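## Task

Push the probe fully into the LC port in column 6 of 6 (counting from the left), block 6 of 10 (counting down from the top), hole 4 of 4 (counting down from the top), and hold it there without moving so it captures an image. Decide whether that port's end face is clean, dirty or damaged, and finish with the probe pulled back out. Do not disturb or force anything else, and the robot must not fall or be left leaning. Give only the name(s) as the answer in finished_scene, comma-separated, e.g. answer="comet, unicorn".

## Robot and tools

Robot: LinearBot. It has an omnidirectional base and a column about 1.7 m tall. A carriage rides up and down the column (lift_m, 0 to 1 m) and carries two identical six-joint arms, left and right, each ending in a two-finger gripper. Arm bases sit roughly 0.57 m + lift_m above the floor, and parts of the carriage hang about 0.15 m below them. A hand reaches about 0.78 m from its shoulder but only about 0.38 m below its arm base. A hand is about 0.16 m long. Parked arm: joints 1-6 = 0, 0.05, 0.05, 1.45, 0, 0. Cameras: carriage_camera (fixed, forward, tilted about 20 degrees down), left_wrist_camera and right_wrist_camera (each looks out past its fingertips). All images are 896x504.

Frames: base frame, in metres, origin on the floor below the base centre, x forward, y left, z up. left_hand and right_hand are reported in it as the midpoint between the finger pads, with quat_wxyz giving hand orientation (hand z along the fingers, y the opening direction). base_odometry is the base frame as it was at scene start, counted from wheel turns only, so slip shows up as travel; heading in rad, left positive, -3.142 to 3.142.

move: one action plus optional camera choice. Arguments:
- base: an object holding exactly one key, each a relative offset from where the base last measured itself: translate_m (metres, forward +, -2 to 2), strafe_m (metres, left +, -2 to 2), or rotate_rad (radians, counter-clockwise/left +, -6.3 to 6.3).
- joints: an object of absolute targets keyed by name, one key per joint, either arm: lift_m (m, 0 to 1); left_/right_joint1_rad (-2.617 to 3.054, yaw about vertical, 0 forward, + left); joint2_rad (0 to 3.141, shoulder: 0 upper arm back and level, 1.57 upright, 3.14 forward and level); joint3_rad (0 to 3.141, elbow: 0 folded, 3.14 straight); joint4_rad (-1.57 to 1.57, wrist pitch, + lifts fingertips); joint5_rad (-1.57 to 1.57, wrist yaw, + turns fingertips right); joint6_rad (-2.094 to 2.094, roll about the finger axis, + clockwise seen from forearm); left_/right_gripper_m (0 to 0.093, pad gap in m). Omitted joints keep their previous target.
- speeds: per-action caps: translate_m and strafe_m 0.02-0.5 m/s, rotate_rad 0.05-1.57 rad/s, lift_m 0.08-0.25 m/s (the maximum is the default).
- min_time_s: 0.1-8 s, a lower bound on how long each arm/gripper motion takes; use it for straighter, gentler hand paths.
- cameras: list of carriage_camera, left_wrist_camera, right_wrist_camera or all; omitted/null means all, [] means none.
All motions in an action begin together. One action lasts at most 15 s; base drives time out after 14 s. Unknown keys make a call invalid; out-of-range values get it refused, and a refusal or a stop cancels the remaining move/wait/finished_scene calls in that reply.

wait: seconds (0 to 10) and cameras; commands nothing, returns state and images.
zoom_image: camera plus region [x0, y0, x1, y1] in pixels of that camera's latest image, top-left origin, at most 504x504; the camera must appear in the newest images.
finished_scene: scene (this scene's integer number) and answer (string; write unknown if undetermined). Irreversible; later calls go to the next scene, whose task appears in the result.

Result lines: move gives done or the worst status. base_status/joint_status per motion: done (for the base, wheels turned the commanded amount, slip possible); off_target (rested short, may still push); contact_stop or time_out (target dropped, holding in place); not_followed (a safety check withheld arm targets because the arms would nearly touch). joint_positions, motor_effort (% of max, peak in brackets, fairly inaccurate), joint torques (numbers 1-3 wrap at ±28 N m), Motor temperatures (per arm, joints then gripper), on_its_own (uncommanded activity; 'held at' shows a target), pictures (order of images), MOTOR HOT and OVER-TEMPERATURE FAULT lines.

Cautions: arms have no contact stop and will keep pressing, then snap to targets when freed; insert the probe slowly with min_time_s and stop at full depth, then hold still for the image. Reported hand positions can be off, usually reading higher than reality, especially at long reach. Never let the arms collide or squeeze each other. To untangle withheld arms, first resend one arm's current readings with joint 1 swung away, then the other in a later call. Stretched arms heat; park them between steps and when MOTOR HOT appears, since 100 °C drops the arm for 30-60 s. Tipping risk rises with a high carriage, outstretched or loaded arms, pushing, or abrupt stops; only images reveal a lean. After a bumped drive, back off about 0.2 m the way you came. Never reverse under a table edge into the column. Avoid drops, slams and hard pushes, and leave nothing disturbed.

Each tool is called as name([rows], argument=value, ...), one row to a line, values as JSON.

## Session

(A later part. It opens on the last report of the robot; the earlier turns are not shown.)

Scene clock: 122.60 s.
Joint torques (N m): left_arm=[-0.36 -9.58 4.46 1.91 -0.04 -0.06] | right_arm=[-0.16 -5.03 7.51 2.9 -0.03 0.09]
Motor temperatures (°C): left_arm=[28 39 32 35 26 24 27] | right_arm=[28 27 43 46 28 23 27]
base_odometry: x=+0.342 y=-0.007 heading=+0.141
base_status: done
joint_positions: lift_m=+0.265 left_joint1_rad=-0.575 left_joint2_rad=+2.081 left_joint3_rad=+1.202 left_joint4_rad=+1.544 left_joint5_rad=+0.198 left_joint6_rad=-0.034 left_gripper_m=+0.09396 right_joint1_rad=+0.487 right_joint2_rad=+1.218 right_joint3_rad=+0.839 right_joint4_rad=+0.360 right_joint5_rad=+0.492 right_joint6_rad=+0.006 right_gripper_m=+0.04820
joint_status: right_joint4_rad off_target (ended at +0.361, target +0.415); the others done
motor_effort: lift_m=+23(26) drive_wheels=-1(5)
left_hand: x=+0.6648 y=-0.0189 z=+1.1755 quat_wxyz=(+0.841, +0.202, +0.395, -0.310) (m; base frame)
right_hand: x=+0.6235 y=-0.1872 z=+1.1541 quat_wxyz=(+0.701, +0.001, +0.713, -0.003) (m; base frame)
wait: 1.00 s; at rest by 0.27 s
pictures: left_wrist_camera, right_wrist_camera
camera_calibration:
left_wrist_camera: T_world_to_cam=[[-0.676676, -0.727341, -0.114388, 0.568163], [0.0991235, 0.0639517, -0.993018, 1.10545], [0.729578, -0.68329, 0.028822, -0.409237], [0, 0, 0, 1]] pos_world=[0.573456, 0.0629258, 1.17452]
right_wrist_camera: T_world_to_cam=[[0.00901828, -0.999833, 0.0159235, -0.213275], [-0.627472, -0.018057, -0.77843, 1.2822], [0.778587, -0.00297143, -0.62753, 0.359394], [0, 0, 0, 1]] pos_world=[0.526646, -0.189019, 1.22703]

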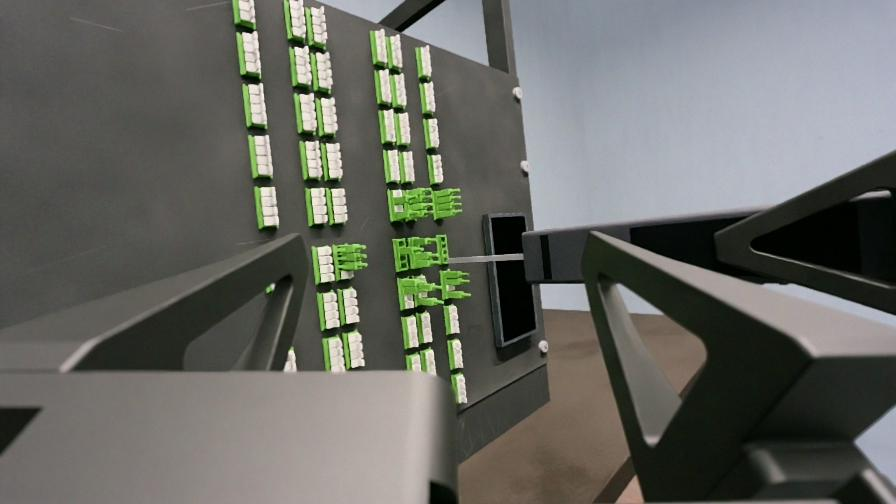

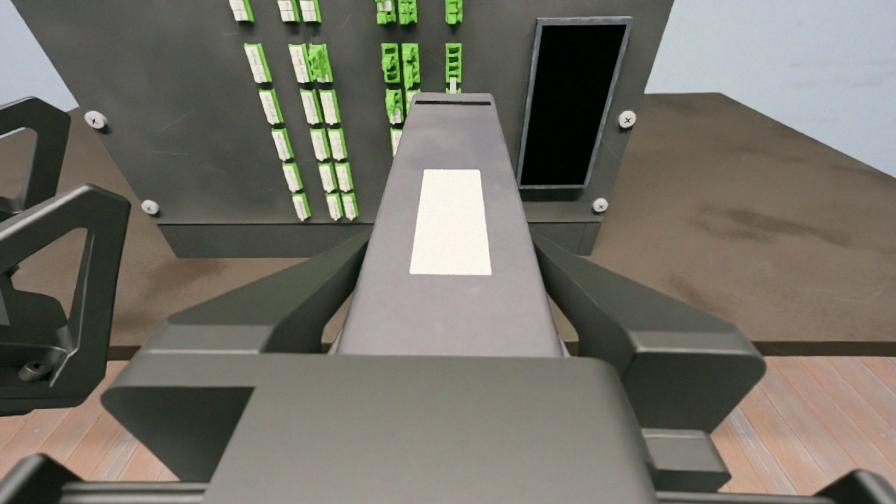

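move(joints={"lift_m": 0.267, "right_joint5_rad": 0.4815}, cameras=[])

move(base={"translate_m": 0.002}, speeds={"translate_m": 0.02}, cameras=["left_wrist_camera", "right_wrist_camera"])

zoom_image(camera="left_wrist_camera", region=[435, 245, 465, 275])

zoom_image(camera="right_wrist_camera", region=[440, 70, 464, 94])

Scene clock: 123.43 s.
Joint torques (N m): left_arm=[-0.38 -9.59 4.37 1.9 -0.04 -0.07] | right_arm=[-0.17 -5 7.51 2.91 -0.12 0.09]
Motor temperatures (°C): left_arm=[28 39 32 35 26 24 27] | right_arm=[28 27 43 46 28 23 27]
move: done
base_odometry: x=+0.342 y=-0.007 heading=+0.141
base_status: not commanded
joint_positions: lift_m=+0.267 left_joint1_rad=-0.575 left_joint2_rad=+2.081 left_joint3_rad=+1.202 left_joint4_rad=+1.545 left_joint5_rad=+0.198 left_joint6_rad=-0.034 left_gripper_m=+0.09396 right_joint1_rad=+0.487 right_joint2_rad=+1.218 right_joint3_rad=+0.839 right_joint4_rad=+0.359 right_joint5_rad=+0.489 right_joint6_rad=+0.006 right_gripper_m=+0.04820
joint_status: all done
motor_effort: lift_m=+22(28) drive_wheels=-1(1)
left_hand: x=+0.6648 y=-0.0188 z=+1.1768 quat_wxyz=(+0.841, +0.202, +0.395, -0.310) (m; base frame)
right_hand: x=+0.6235 y=-0.1868 z=+1.1550 quat_wxyz=(+0.701, +0.000, +0.713, -0.002) (m; base frame)
pictures: none
No camera images: "cameras" was empty.

Scene clock: 124.07 s.
Joint torques (N m): left_arm=[-0.35 -9.55 4.46 1.91 -0.04 -0.07] | right_arm=[-0.2 -5.12 7.43 2.92 -0.12 0.09]
Motor temperatures (°C): left_arm=[28 39 32 35 26 24 27] | right_arm=[28 27 43 46 28 23 27]
move: done
base_odometry: x=+0.344 y=-0.007 heading=+0.140
base_status: done
joint_positions: lift_m=+0.267 left_joint1_rad=-0.575 left_joint2_rad=+2.081 left_joint3_rad=+1.202 left_joint4_rad=+1.544 left_joint5_rad=+0.198 left_joint6_rad=-0.034 left_gripper_m=+0.09396 right_joint1_rad=+0.487 right_joint2_rad=+1.218 right_joint3_rad=+0.839 right_joint4_rad=+0.358 right_joint5_rad=+0.488 right_joint6_rad=+0.006 right_gripper_m=+0.04820
joint_status: not commanded
motor_effort: lift_m=+27(27) drive_wheels=+3(6)
left_hand: x=+0.6651 y=-0.0185 z=+1.1767 quat_wxyz=(+0.841, +0.202, +0.396, -0.309) (m; base frame)
right_hand: x=+0.6235 y=-0.1866 z=+1.1548 quat_wxyz=(+0.700, -0.001, +0.714, -0.002) (m; base frame)
pictures: left_wrist_camera, right_wrist_camera
camera_calibration:
left_wrist_camera: T_world_to_cam=[[-0.676163, -0.72782, -0.114373, 0.568312], [0.0990677, 0.0640112, -0.99302, 1.10674], [0.730061, -0.682774, 0.0288215, -0.409594], [0, 0, 0, 1]] pos_world=[0.573658, 0.0631251, 1.17582]
right_wrist_camera: T_world_to_cam=[[0.0129237, -0.999774, 0.0169016, -0.216146], [-0.628995, -0.0212683, -0.777118, 1.28156], [0.777302, -0.000587754, -0.629128, 0.362974], [0, 0, 0, 1]] pos_world=[0.526746, -0.188628, 1.22793]

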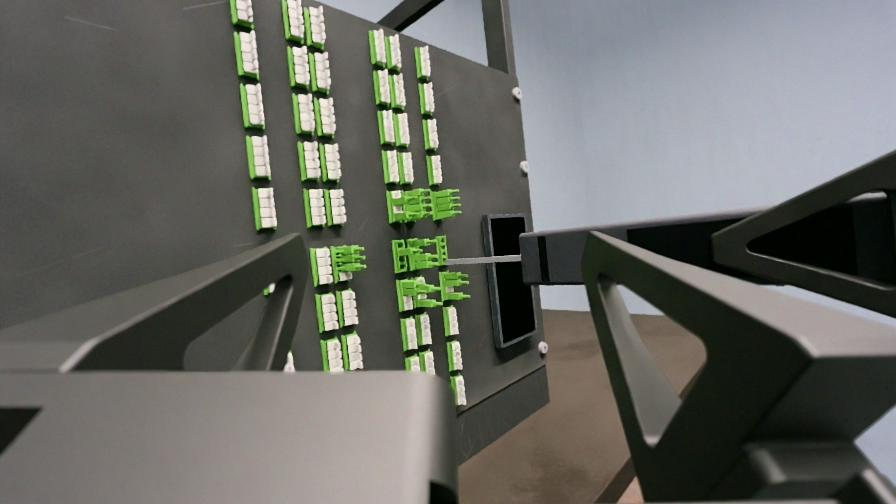

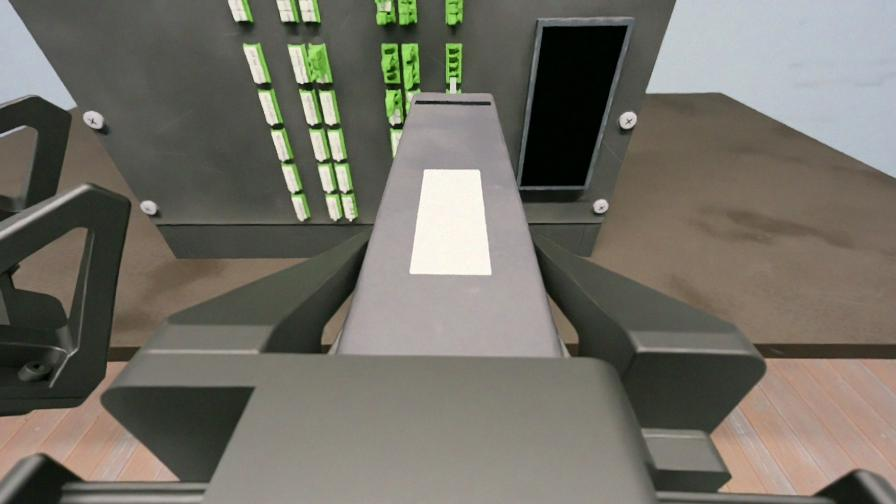

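Scaled by 16.800 from the camera's 896x504 image, which has a finer 1280x720 frame.

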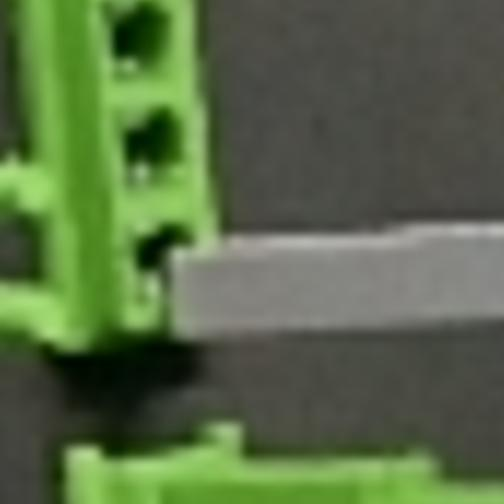

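Scaled by 21.000 from the camera's 896x504 image, which has a finer 1280x720 frame.

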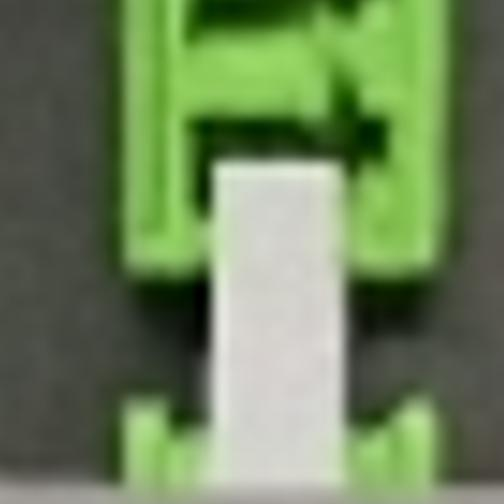

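move(base={"strafe_m": 0.001}, speeds={"strafe_m": 0.02}, joints={"lift_m": 0.268, "right_joint4_rad": 0.416}, cameras=["left_wrist_camera", "right_wrist_camera"])

zoom_image(camera="left_wrist_camera", region=[435, 245, 465, 275])

zoom_image(camera="right_wrist_camera", region=[440, 70, 464, 94])

Scene clock: 124.97 s.
Joint torques (N m): left_arm=[-0.44 -9.55 4.48 1.92 -0.03 -0.06] | right_arm=[-0.14 -5.07 7.41 2.96 -0.07 0.1]
Motor temperatures (°C): left_arm=[28 39 32 35 26 24 27] | right_arm=[28 27 43 47 28 23 27]
move: off_target
base_odometry: x=+0.344 y=-0.006 heading=+0.140
base_status: done
joint_positions: lift_m=+0.268 left_joint1_rad=-0.575 left_joint2_rad=+2.081 left_joint3_rad=+1.202 left_joint4_rad=+1.543 left_joint5_rad=+0.198 left_joint6_rad=-0.034 left_gripper_m=+0.09396 right_joint1_rad=+0.487 right_joint2_rad=+1.218 right_joint3_rad=+0.839 right_joint4_rad=+0.358 right_joint5_rad=+0.484 right_joint6_rad=+0.006 right_gripper_m=+0.04820
joint_status: right_joint4_rad off_target (ended at +0.358, target +0.416); the others done
motor_effort: lift_m=+22(26) drive_wheels=+3(4)
left_hand: x=+0.6652 y=-0.0186 z=+1.1774 quat_wxyz=(+0.841, +0.202, +0.396, -0.309) (m; base frame)
right_hand: x=+0.6235 y=-0.1859 z=+1.1557 quat_wxyz=(+0.700, -0.002, +0.714, -0.001) (m; base frame)
pictures: left_wrist_camera, right_wrist_camera
camera_calibration:
left_wrist_camera: T_world_to_cam=[[-0.67626, -0.727766, -0.114141, 0.568178], [0.0978115, 0.0648646, -0.993089, 1.10828], [0.73014, -0.682751, 0.0273185, -0.408034], [0, 0, 0, 1]] pos_world=[0.573756, 0.0630268, 1.17662]
right_wrist_camera: T_world_to_cam=[[0.0166948, -0.999717, 0.0169562, -0.217909], [-0.62923, -0.0236841, -0.776858, 1.28162], [0.77704, 0.00230018, -0.629448, 0.36461], [0, 0, 0, 1]] pos_world=[0.526753, -0.188332, 1.22883]

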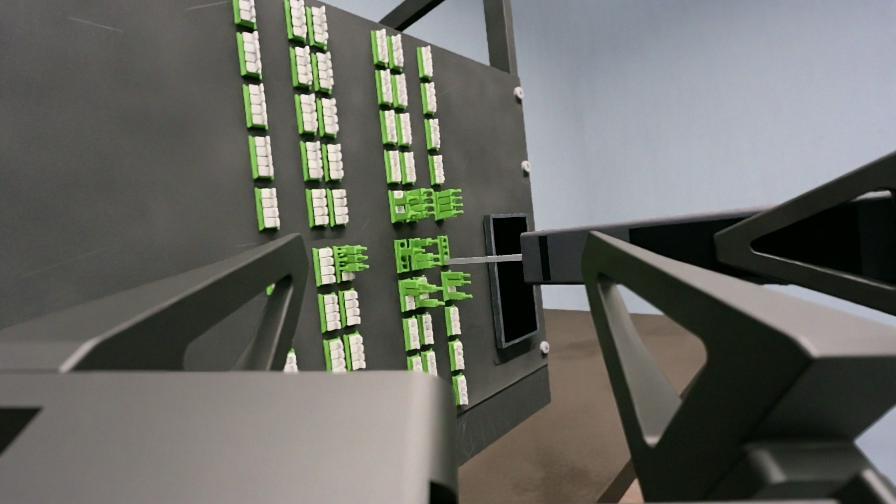

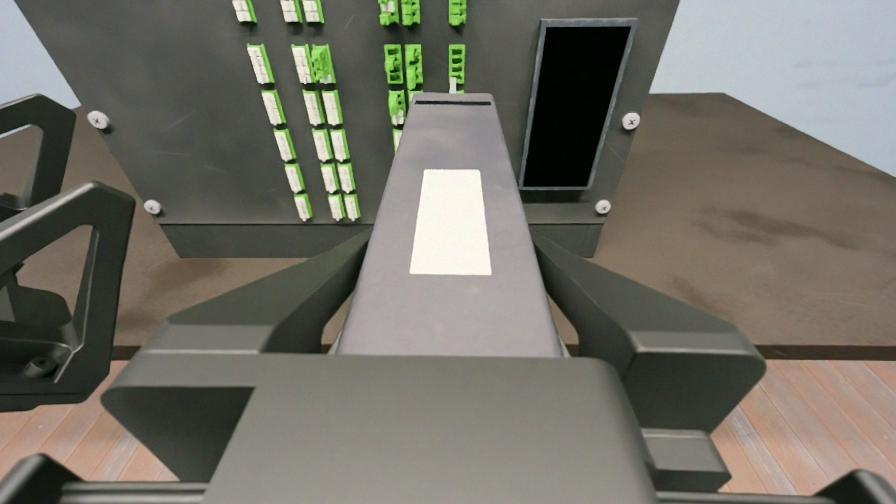

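Scaled by 16.800 from the camera's 896x504 image, which has a finer 1280x720 frame.

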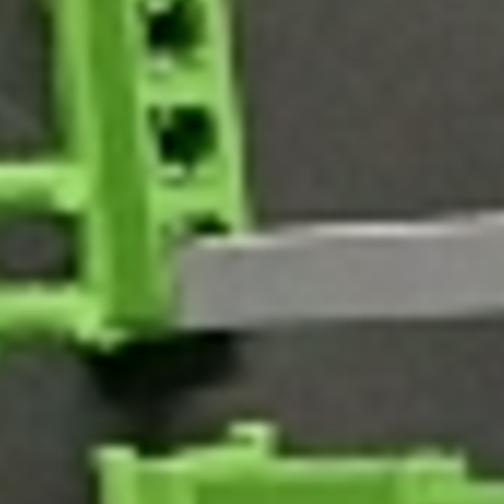

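Scaled by 21.000 from the camera's 896x504 image, which has a finer 1280x720 frame.

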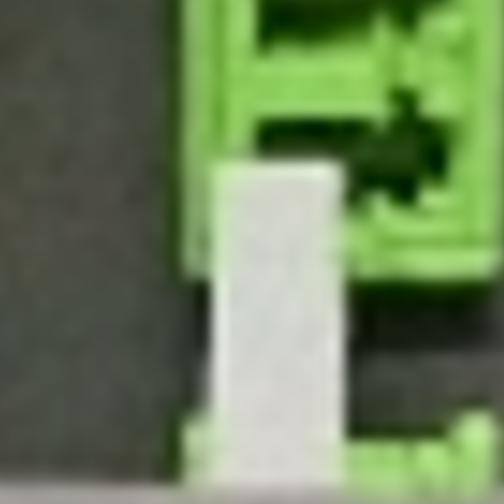

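move(base={"strafe_m": -0.0008}, speeds={"strafe_m": 0.02}, joints={"lift_m": 0.2686}, cameras=["left_wrist_camera", "right_wrist_camera"])

zoom_image(camera="left_wrist_camera", region=[435, 245, 465, 275])

zoom_image(camera="right_wrist_camera", region=[440, 70, 464, 94])

Scene clock: 125.80 s.
Joint torques (N m): left_arm=[-0.39 -9.57 4.45 1.92 -0.04 -0.07] | right_arm=[-0.05 -5.04 7.51 2.96 -0.04 0.09]
Motor temperatures (°C): left_arm=[28 39 32 35 26 24 27] | right_arm=[28 27 43 47 28 23 27]
move: done
base_odometry: x=+0.344 y=-0.007 heading=+0.140
base_status: done
joint_positions: lift_m=+0.268 left_joint1_rad=-0.575 left_joint2_rad=+2.081 left_joint3_rad=+1.202 left_joint4_rad=+1.544 left_joint5_rad=+0.198 left_joint6_rad=-0.034 left_gripper_m=+0.09396 right_joint1_rad=+0.485 right_joint2_rad=+1.218 right_joint3_rad=+0.839 right_joint4_rad=+0.358 right_joint5_rad=+0.483 right_joint6_rad=+0.006 right_gripper_m=+0.04820
joint_status: all done
motor_effort: lift_m=+24(27) drive_wheels=+0(1)
left_hand: x=+0.6650 y=-0.0187 z=+1.1781 quat_wxyz=(+0.841, +0.202, +0.396, -0.309) (m; base frame)
right_hand: x=+0.6237 y=-0.1862 z=+1.1562 quat_wxyz=(+0.700, -0.002, +0.714, -0.001) (m; base frame)
pictures: left_wrist_camera, right_wrist_camera
camera_calibration:
left_wrist_camera: T_world_to_cam=[[-0.676438, -0.727583, -0.114256, 0.568337], [0.0984965, 0.0643716, -0.993053, 1.10849], [0.729883, -0.682993, 0.0281209, -0.408687], [0, 0, 0, 1]] pos_world=[0.573556, 0.0630262, 1.17722]
right_wrist_camera: T_world_to_cam=[[0.0166948, -0.999717, 0.0169562, -0.218222], [-0.62923, -0.0236841, -0.776858, 1.2822], [0.77704, 0.00230018, -0.629448, 0.364833], [0, 0, 0, 1]] pos_world=[0.526953, -0.188632, 1.22943]

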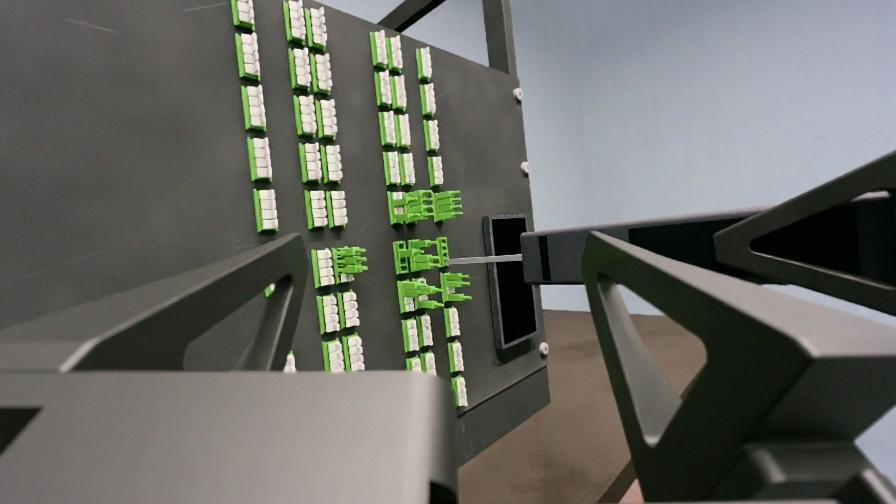

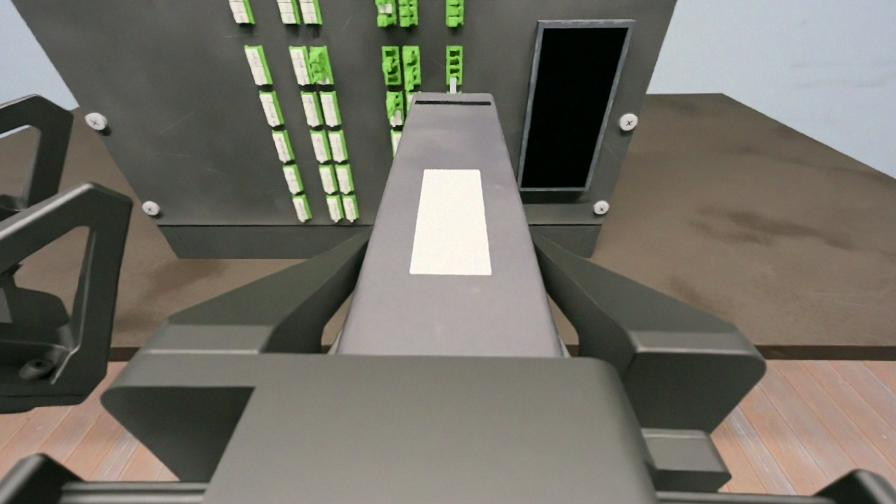

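Scaled by 16.800 from the camera's 896x504 image, which has a finer 1280x720 frame.

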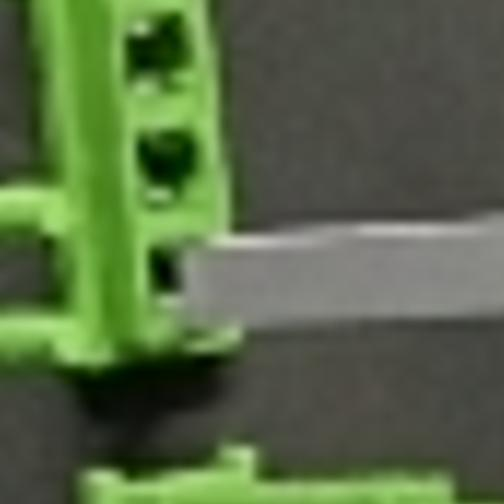

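Scaled by 21.000 from the camera's 896x504 image, which has a finer 1280x720 frame.

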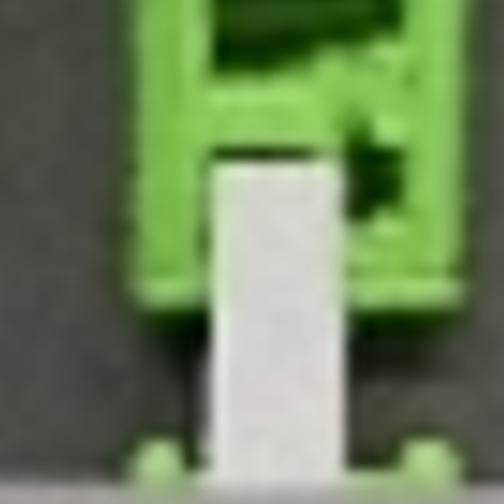

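move(joints={"lift_m": 0.2681}, cameras=[])

move(base={"translate_m": 0.004}, speeds={"translate_m": 0.02}, cameras=["left_wrist_camera", "right_wrist_camera"])

zoom_image(camera="left_wrist_camera", region=[435, 245, 465, 275])

zoom_image(camera="right_wrist_camera", region=[440, 70, 464, 94])

Scene clock: 126.43 s.
Joint torques (N m): left_arm=[-0.38 -9.58 4.45 1.91 -0.04 -0.06] | right_arm=[-0.06 -5.05 7.56 2.95 -0.07 0.09]
Motor temperatures (°C): left_arm=[28 40 32 35 26 24 27] | right_arm=[28 27 43 47 28 23 27]
move: done
base_odometry: x=+0.344 y=-0.007 heading=+0.140
base_status: not commanded
joint_positions: lift_m=+0.268 left_joint1_rad=-0.575 left_joint2_rad=+2.081 left_joint3_rad=+1.202 left_joint4_rad=+1.544 left_joint5_rad=+0.198 left_joint6_rad=-0.034 left_gripper_m=+0.09396 right_joint1_rad=+0.485 right_joint2_rad=+1.218 right_joint3_rad=+0.839 right_joint4_rad=+0.358 right_joint5_rad=+0.483 right_joint6_rad=+0.006 right_gripper_m=+0.04820
joint_status: all done
motor_effort: lift_m=+17(25) drive_wheels=+0(0)
left_hand: x=+0.6650 y=-0.0187 z=+1.1780 quat_wxyz=(+0.841, +0.202, +0.396, -0.309) (m; base frame)
right_hand: x=+0.6237 y=-0.1861 z=+1.1562 quat_wxyz=(+0.700, -0.003, +0.714, -0.001) (m; base frame)
pictures: none
No camera images: "cameras" was empty.

Scene clock: 127.00 s.
Joint torques (N m): left_arm=[-0.42 -9.55 4.42 1.93 -0.03 -0.07] | right_arm=[-0.43 -4.34 7.57 3.03 -0.07 0.1]
Motor temperatures (°C): left_arm=[28 40 32 35 26 24 27] | right_arm=[28 27 43 47 28 23 27]
move: done
base_odometry: x=+0.348 y=-0.006 heading=+0.140
base_status: done
joint_positions: lift_m=+0.268 left_joint1_rad=-0.575 left_joint2_rad=+2.081 left_joint3_rad=+1.202 left_joint4_rad=+1.544 left_joint5_rad=+0.198 left_joint6_rad=-0.034 left_gripper_m=+0.09396 right_joint1_rad=+0.489 right_joint2_rad=+1.212 right_joint3_rad=+0.837 right_joint4_rad=+0.353 right_joint5_rad=+0.488 right_joint6_rad=+0.006 right_gripper_m=+0.04820
joint_status: not commanded
motor_effort: lift_m=+18(24) drive_wheels=+4(6)
left_hand: x=+0.6650 y=-0.0187 z=+1.1780 quat_wxyz=(+0.841, +0.202, +0.396, -0.309) (m; base frame)
right_hand: x=+0.6219 y=-0.1861 z=+1.1568 quat_wxyz=(+0.700, -0.002, +0.714, -0.001) (m; base frame)
pictures: left_wrist_camera, right_wrist_camera
camera_calibration:
left_wrist_camera: T_world_to_cam=[[-0.676438, -0.727583, -0.114256, 0.568326], [0.0984965, 0.0643716, -0.993053, 1.10839], [0.729883, -0.682993, 0.0281209, -0.408684], [0, 0, 0, 1]] pos_world=[0.573556, 0.0630262, 1.17712]
right_wrist_camera: T_world_to_cam=[[0.015898, -0.999728, 0.017081, -0.217739], [-0.629251, -0.0232796, -0.776854, 1.28162], [0.77704, 0.00160223, -0.629449, 0.366481], [0, 0, 0, 1]] pos_world=[0.525151, -0.188432, 1.23003]

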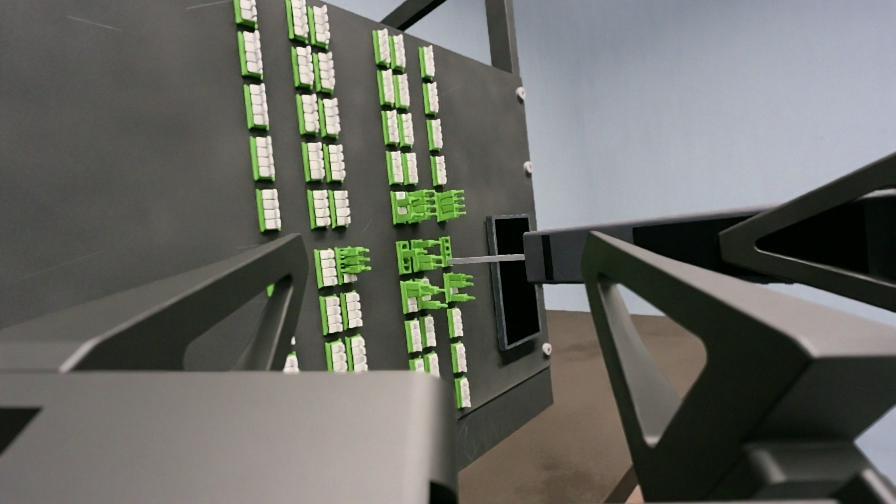

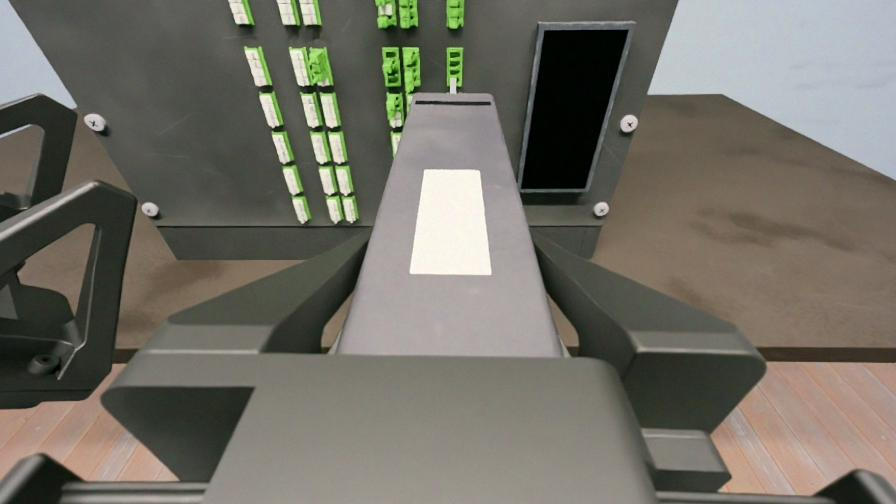

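Scaled by 16.800 from the camera's 896x504 image, which has a finer 1280x720 frame.

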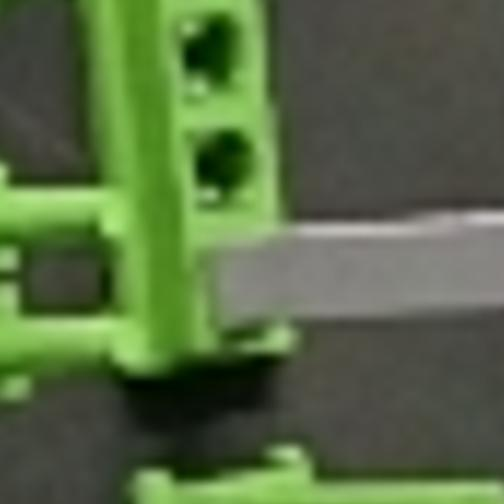

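Scaled by 21.000 from the camera's 896x504 image, which has a finer 1280x720 frame.

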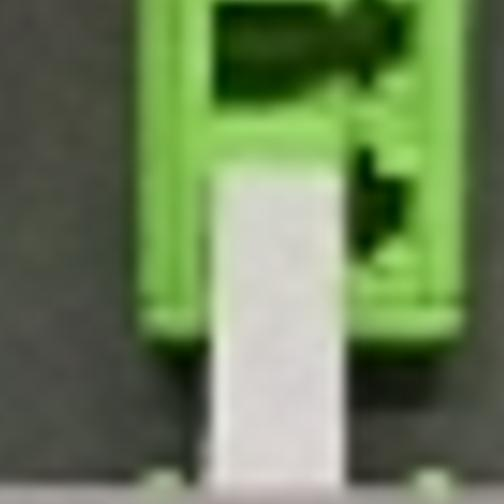

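move(joints={"lift_m": 0.2674}, cameras=["left_wrist_camera", "right_wrist_camera"])

zoom_image(camera="left_wrist_camera", region=[435, 245, 465, 275])

zoom_image(camera="right_wrist_camera", region=[440, 70, 464, 94])

Scene clock: 127.73 s.
Joint torques (N m): left_arm=[-0.39 -9.57 4.51 1.93 -0.04 -0.06] | right_arm=[-0.53 -4.36 7.69 3.01 -0.12 0.09]
Motor temperatures (°C): left_arm=[28 40 32 35 26 24 27] | right_arm=[28 27 43 47 28 23 27]
move: done
base_odometry: x=+0.348 y=-0.006 heading=+0.140
base_status: not commanded
joint_positions: lift_m=+0.268 left_joint1_rad=-0.575 left_joint2_rad=+2.081 left_joint3_rad=+1.202 left_joint4_rad=+1.544 left_joint5_rad=+0.198 left_joint6_rad=-0.034 left_gripper_m=+0.09396 right_joint1_rad=+0.489 right_joint2_rad=+1.212 right_joint3_rad=+0.837 right_joint4_rad=+0.353 right_joint5_rad=+0.488 right_joint6_rad=+0.006 right_gripper_m=+0.04820
joint_status: all done
motor_effort: lift_m=+19(22) drive_wheels=+4(4)
left_hand: x=+0.6650 y=-0.0188 z=+1.1774 quat_wxyz=(+0.841, +0.202, +0.396, -0.309) (m; base frame)
right_hand: x=+0.6219 y=-0.1862 z=+1.1560 quat_wxyz=(+0.700, -0.002, +0.714, -0.001) (m; base frame)
pictures: left_wrist_camera, right_wrist_camera
camera_calibration:
left_wrist_camera: T_world_to_cam=[[-0.67653, -0.727506, -0.114202, 0.568235], [0.0981718, 0.0645965, -0.993071, 1.10799], [0.729842, -0.683053, 0.0277191, -0.408308], [0, 0, 0, 1]] pos_world=[0.573655, 0.0629268, 1.17652]
right_wrist_camera: T_world_to_cam=[[0.0158887, -0.999726, 0.0172184, -0.217893], [-0.629469, -0.0233809, -0.776674, 1.28101], [0.776863, 0.00150187, -0.629668, 0.366307], [0, 0, 0, 1]] pos_world=[0.52525, -0.188432, 1.22933]

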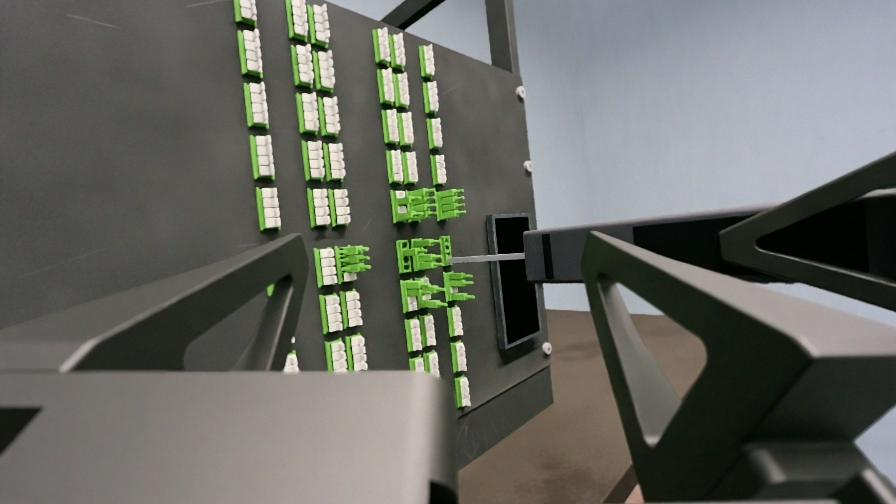

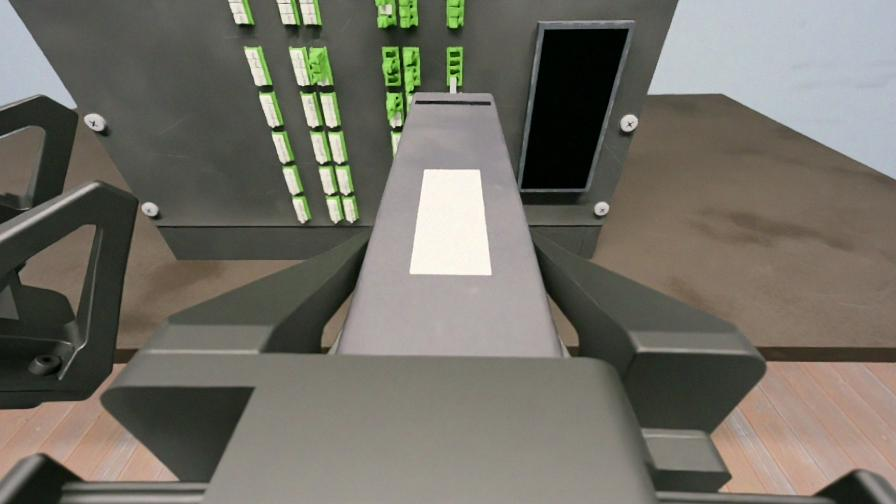

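Scaled by 16.800 from the camera's 896x504 image, which has a finer 1280x720 frame.

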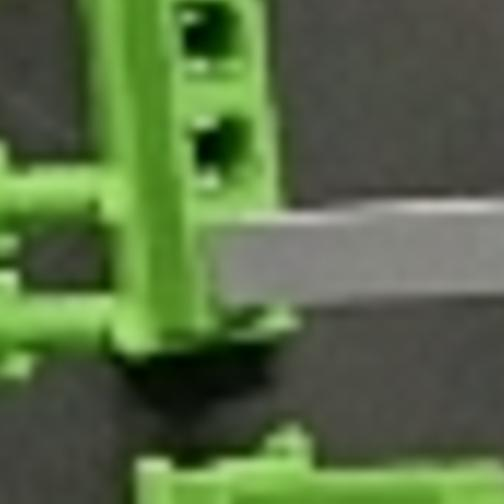

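Scaled by 21.000 from the camera's 896x504 image, which has a finer 1280x720 frame.

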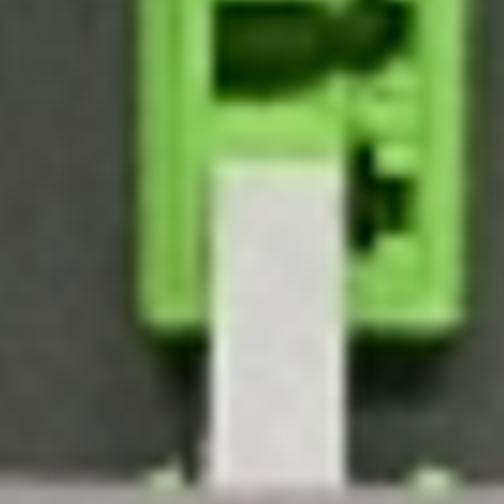

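move(joints={"lift_m": 0.2668}, cameras=["left_wrist_camera", "right_wrist_camera"])

zoom_image(camera="left_wrist_camera", region=[435, 245, 465, 275])

zoom_image(camera="right_wrist_camera", region=[440, 70, 464, 94])

Scene clock: 128.30 s.
Joint torques (N m): left_arm=[-0.39 -9.61 4.45 1.94 -0.04 -0.07] | right_arm=[-0.4 -4.37 7.54 2.99 -0.11 0.09]
Motor temperatures (°C): left_arm=[28 40 32 35 26 24 27] | right_arm=[28 27 43 47 28 23 27]
move: done
base_odometry: x=+0.348 y=-0.006 heading=+0.140
base_status: not commanded
joint_positions: lift_m=+0.267 left_joint1_rad=-0.575 left_joint2_rad=+2.081 left_joint3_rad=+1.202 left_joint4_rad=+1.543 left_joint5_rad=+0.198 left_joint6_rad=-0.034 left_gripper_m=+0.09396 right_joint1_rad=+0.489 right_joint2_rad=+1.212 right_joint3_rad=+0.837 right_joint4_rad=+0.353 right_joint5_rad=+0.488 right_joint6_rad=+0.006 right_gripper_m=+0.04820
joint_status: all done
motor_effort: lift_m=+19(25) drive_wheels=+3(4)
left_hand: x=+0.6651 y=-0.0188 z=+1.1767 quat_wxyz=(+0.841, +0.202, +0.396, -0.309) (m; base frame)
right_hand: x=+0.6219 y=-0.1862 z=+1.1555 quat_wxyz=(+0.700, -0.002, +0.714, -0.001) (m; base frame)
pictures: left_wrist_camera, right_wrist_camera
camera_calibration:
left_wrist_camera: T_world_to_cam=[[-0.676575, -0.727484, -0.114078, 0.568045], [0.0977956, 0.0647771, -0.993096, 1.10762], [0.729851, -0.68306, 0.0273181, -0.407823], [0, 0, 0, 1]] pos_world=[0.573654, 0.0629271, 1.17592]
right_wrist_camera: T_world_to_cam=[[0.0158887, -0.999726, 0.0172184, -0.217883], [-0.629469, -0.0233809, -0.776674, 1.28055], [0.776863, 0.00150187, -0.629668, 0.365929], [0, 0, 0, 1]] pos_world=[0.52525, -0.188432, 1.22873]

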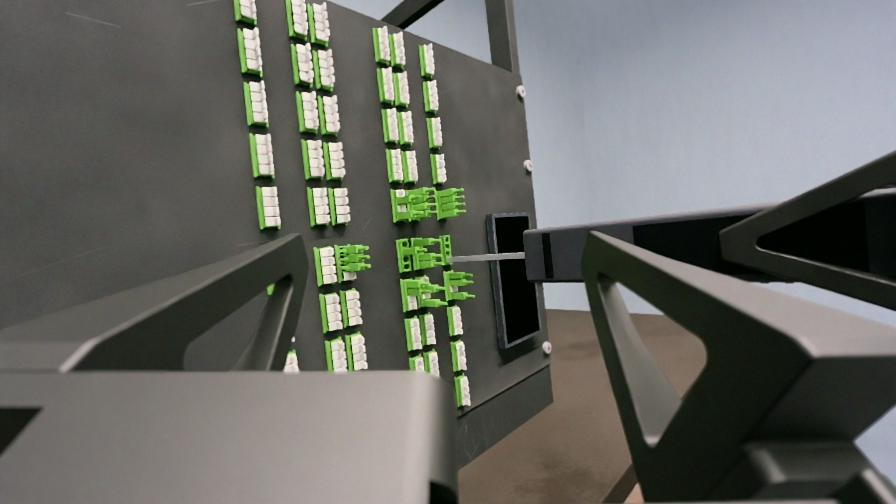

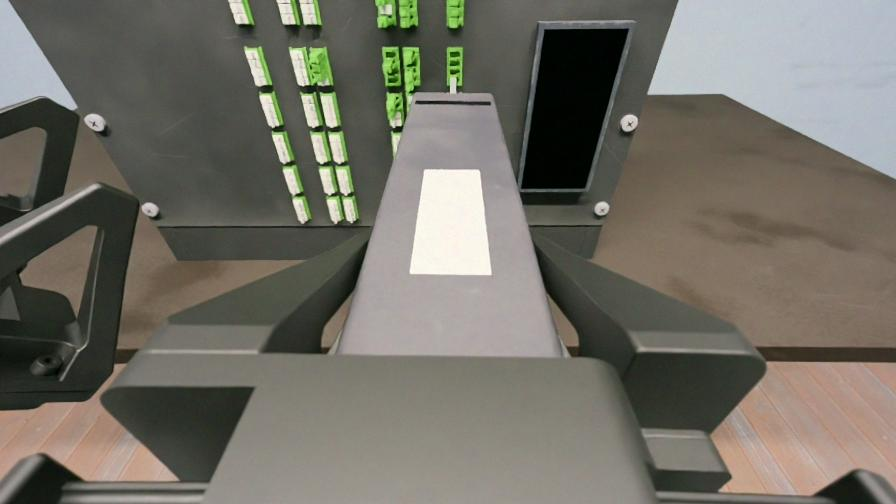

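Scaled by 16.800 from the camera's 896x504 image, which has a finer 1280x720 frame.

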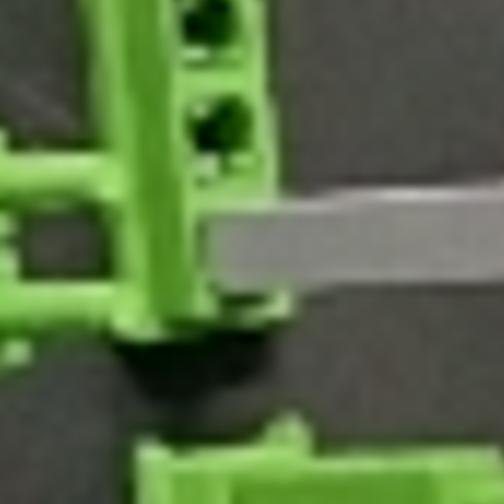

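Scaled by 21.000 from the camera's 896x504 image, which has a finer 1280x720 frame.

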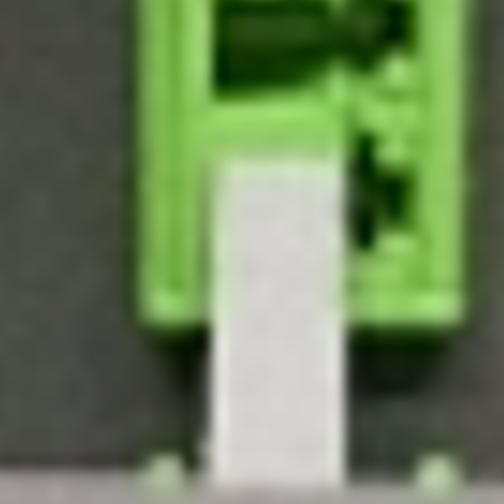

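move(joints={"lift_m":0.2660}, cameras=["left_wrist_camera","right_wrist_camera"])

zoom_image(camera="right_wrist_camera", region=[440, 70, 464, 94])

zoom_image(camera="left_wrist_camera", region=[435, 245, 465, 275])

Scene clock: 129.70 s.
Joint torques (N m): left_arm=[-0.39 -9.55 4.49 1.95 -0.03 -0.07] | right_arm=[-0.55 -4.23 7.73 2.97 -0.11 0.1]
Motor temperatures (°C): left_arm=[28 40 32 35 26 24 27] | right_arm=[28 27 44 47 28 23 27]
move: done
base_odometry: x=+0.348 y=-0.006 heading=+0.140
base_status: not commanded
joint_positions: lift_m=+0.266 left_joint1_rad=-0.575 left_joint2_rad=+2.081 left_joint3_rad=+1.202 left_joint4_rad=+1.543 left_joint5_rad=+0.198 left_joint6_rad=-0.034 left_gripper_m=+0.09396 right_joint1_rad=+0.489 right_joint2_rad=+1.211 right_joint3_rad=+0.837 right_joint4_rad=+0.354 right_joint5_rad=+0.488 right_joint6_rad=+0.006 right_gripper_m=+0.04820
joint_status: all done
motor_effort: lift_m=+23(23) drive_wheels=+3(4)
left_hand: x=+0.6652 y=-0.0189 z=+1.1757 quat_wxyz=(+0.840, +0.202, +0.397, -0.309) (m; base frame)
right_hand: x=+0.6219 y=-0.1862 z=+1.1551 quat_wxyz=(+0.701, -0.002, +0.713, -0.001) (m; base frame)
pictures: left_wrist_camera, right_wrist_camera
camera_calibration:
left_wrist_camera: T_world_to_cam=[[-0.676637, -0.727432, -0.114036, 0.567921], [0.097258, 0.0652204, -0.99312, 1.10704], [0.729865, -0.683073, 0.026618, -0.407123], [0, 0, 0, 1]] pos_world=[0.573753, 0.0628281, 1.17502]
right_wrist_camera: T_world_to_cam=[[0.0158903, -0.99974, 0.0163237, -0.216871], [-0.628148, -0.0226833, -0.777763, 1.28081], [0.777932, 0.00210516, -0.628346, 0.363689], [0, 0, 0, 1]] pos_world=[0.525058, -0.188528, 1.22823]

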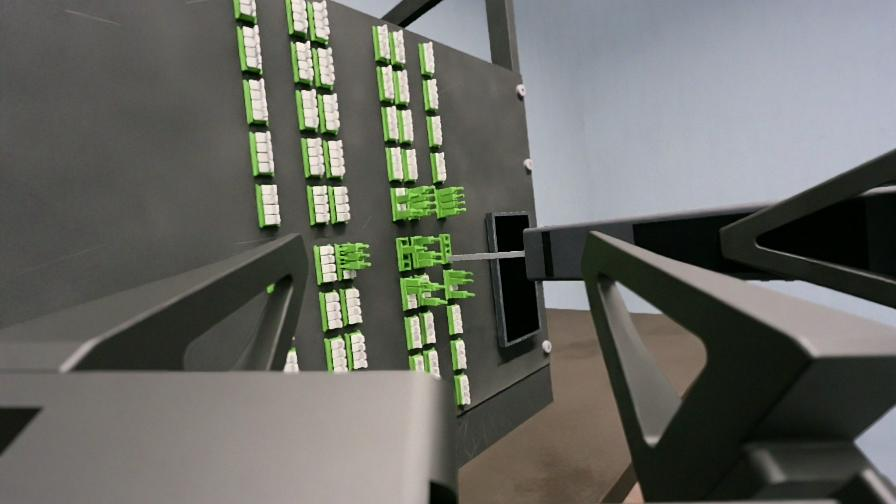

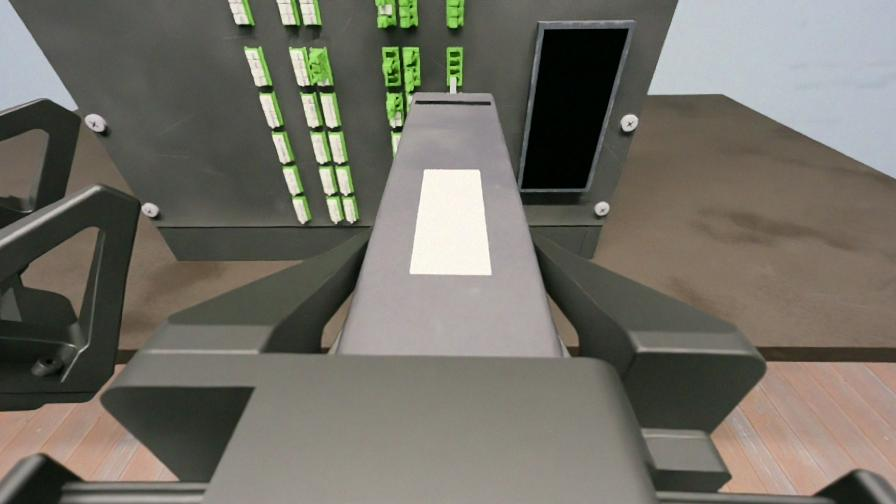

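Scaled by 21.000 from the camera's 896x504 image, which has a finer 1280x720 frame.

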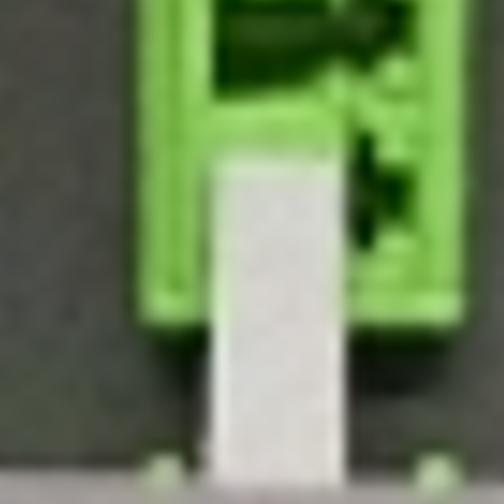

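Scaled by 16.800 from the camera's 896x504 image, which has a finer 1280x720 frame.

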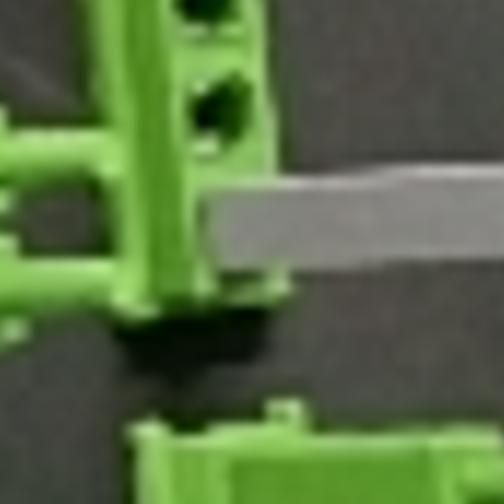

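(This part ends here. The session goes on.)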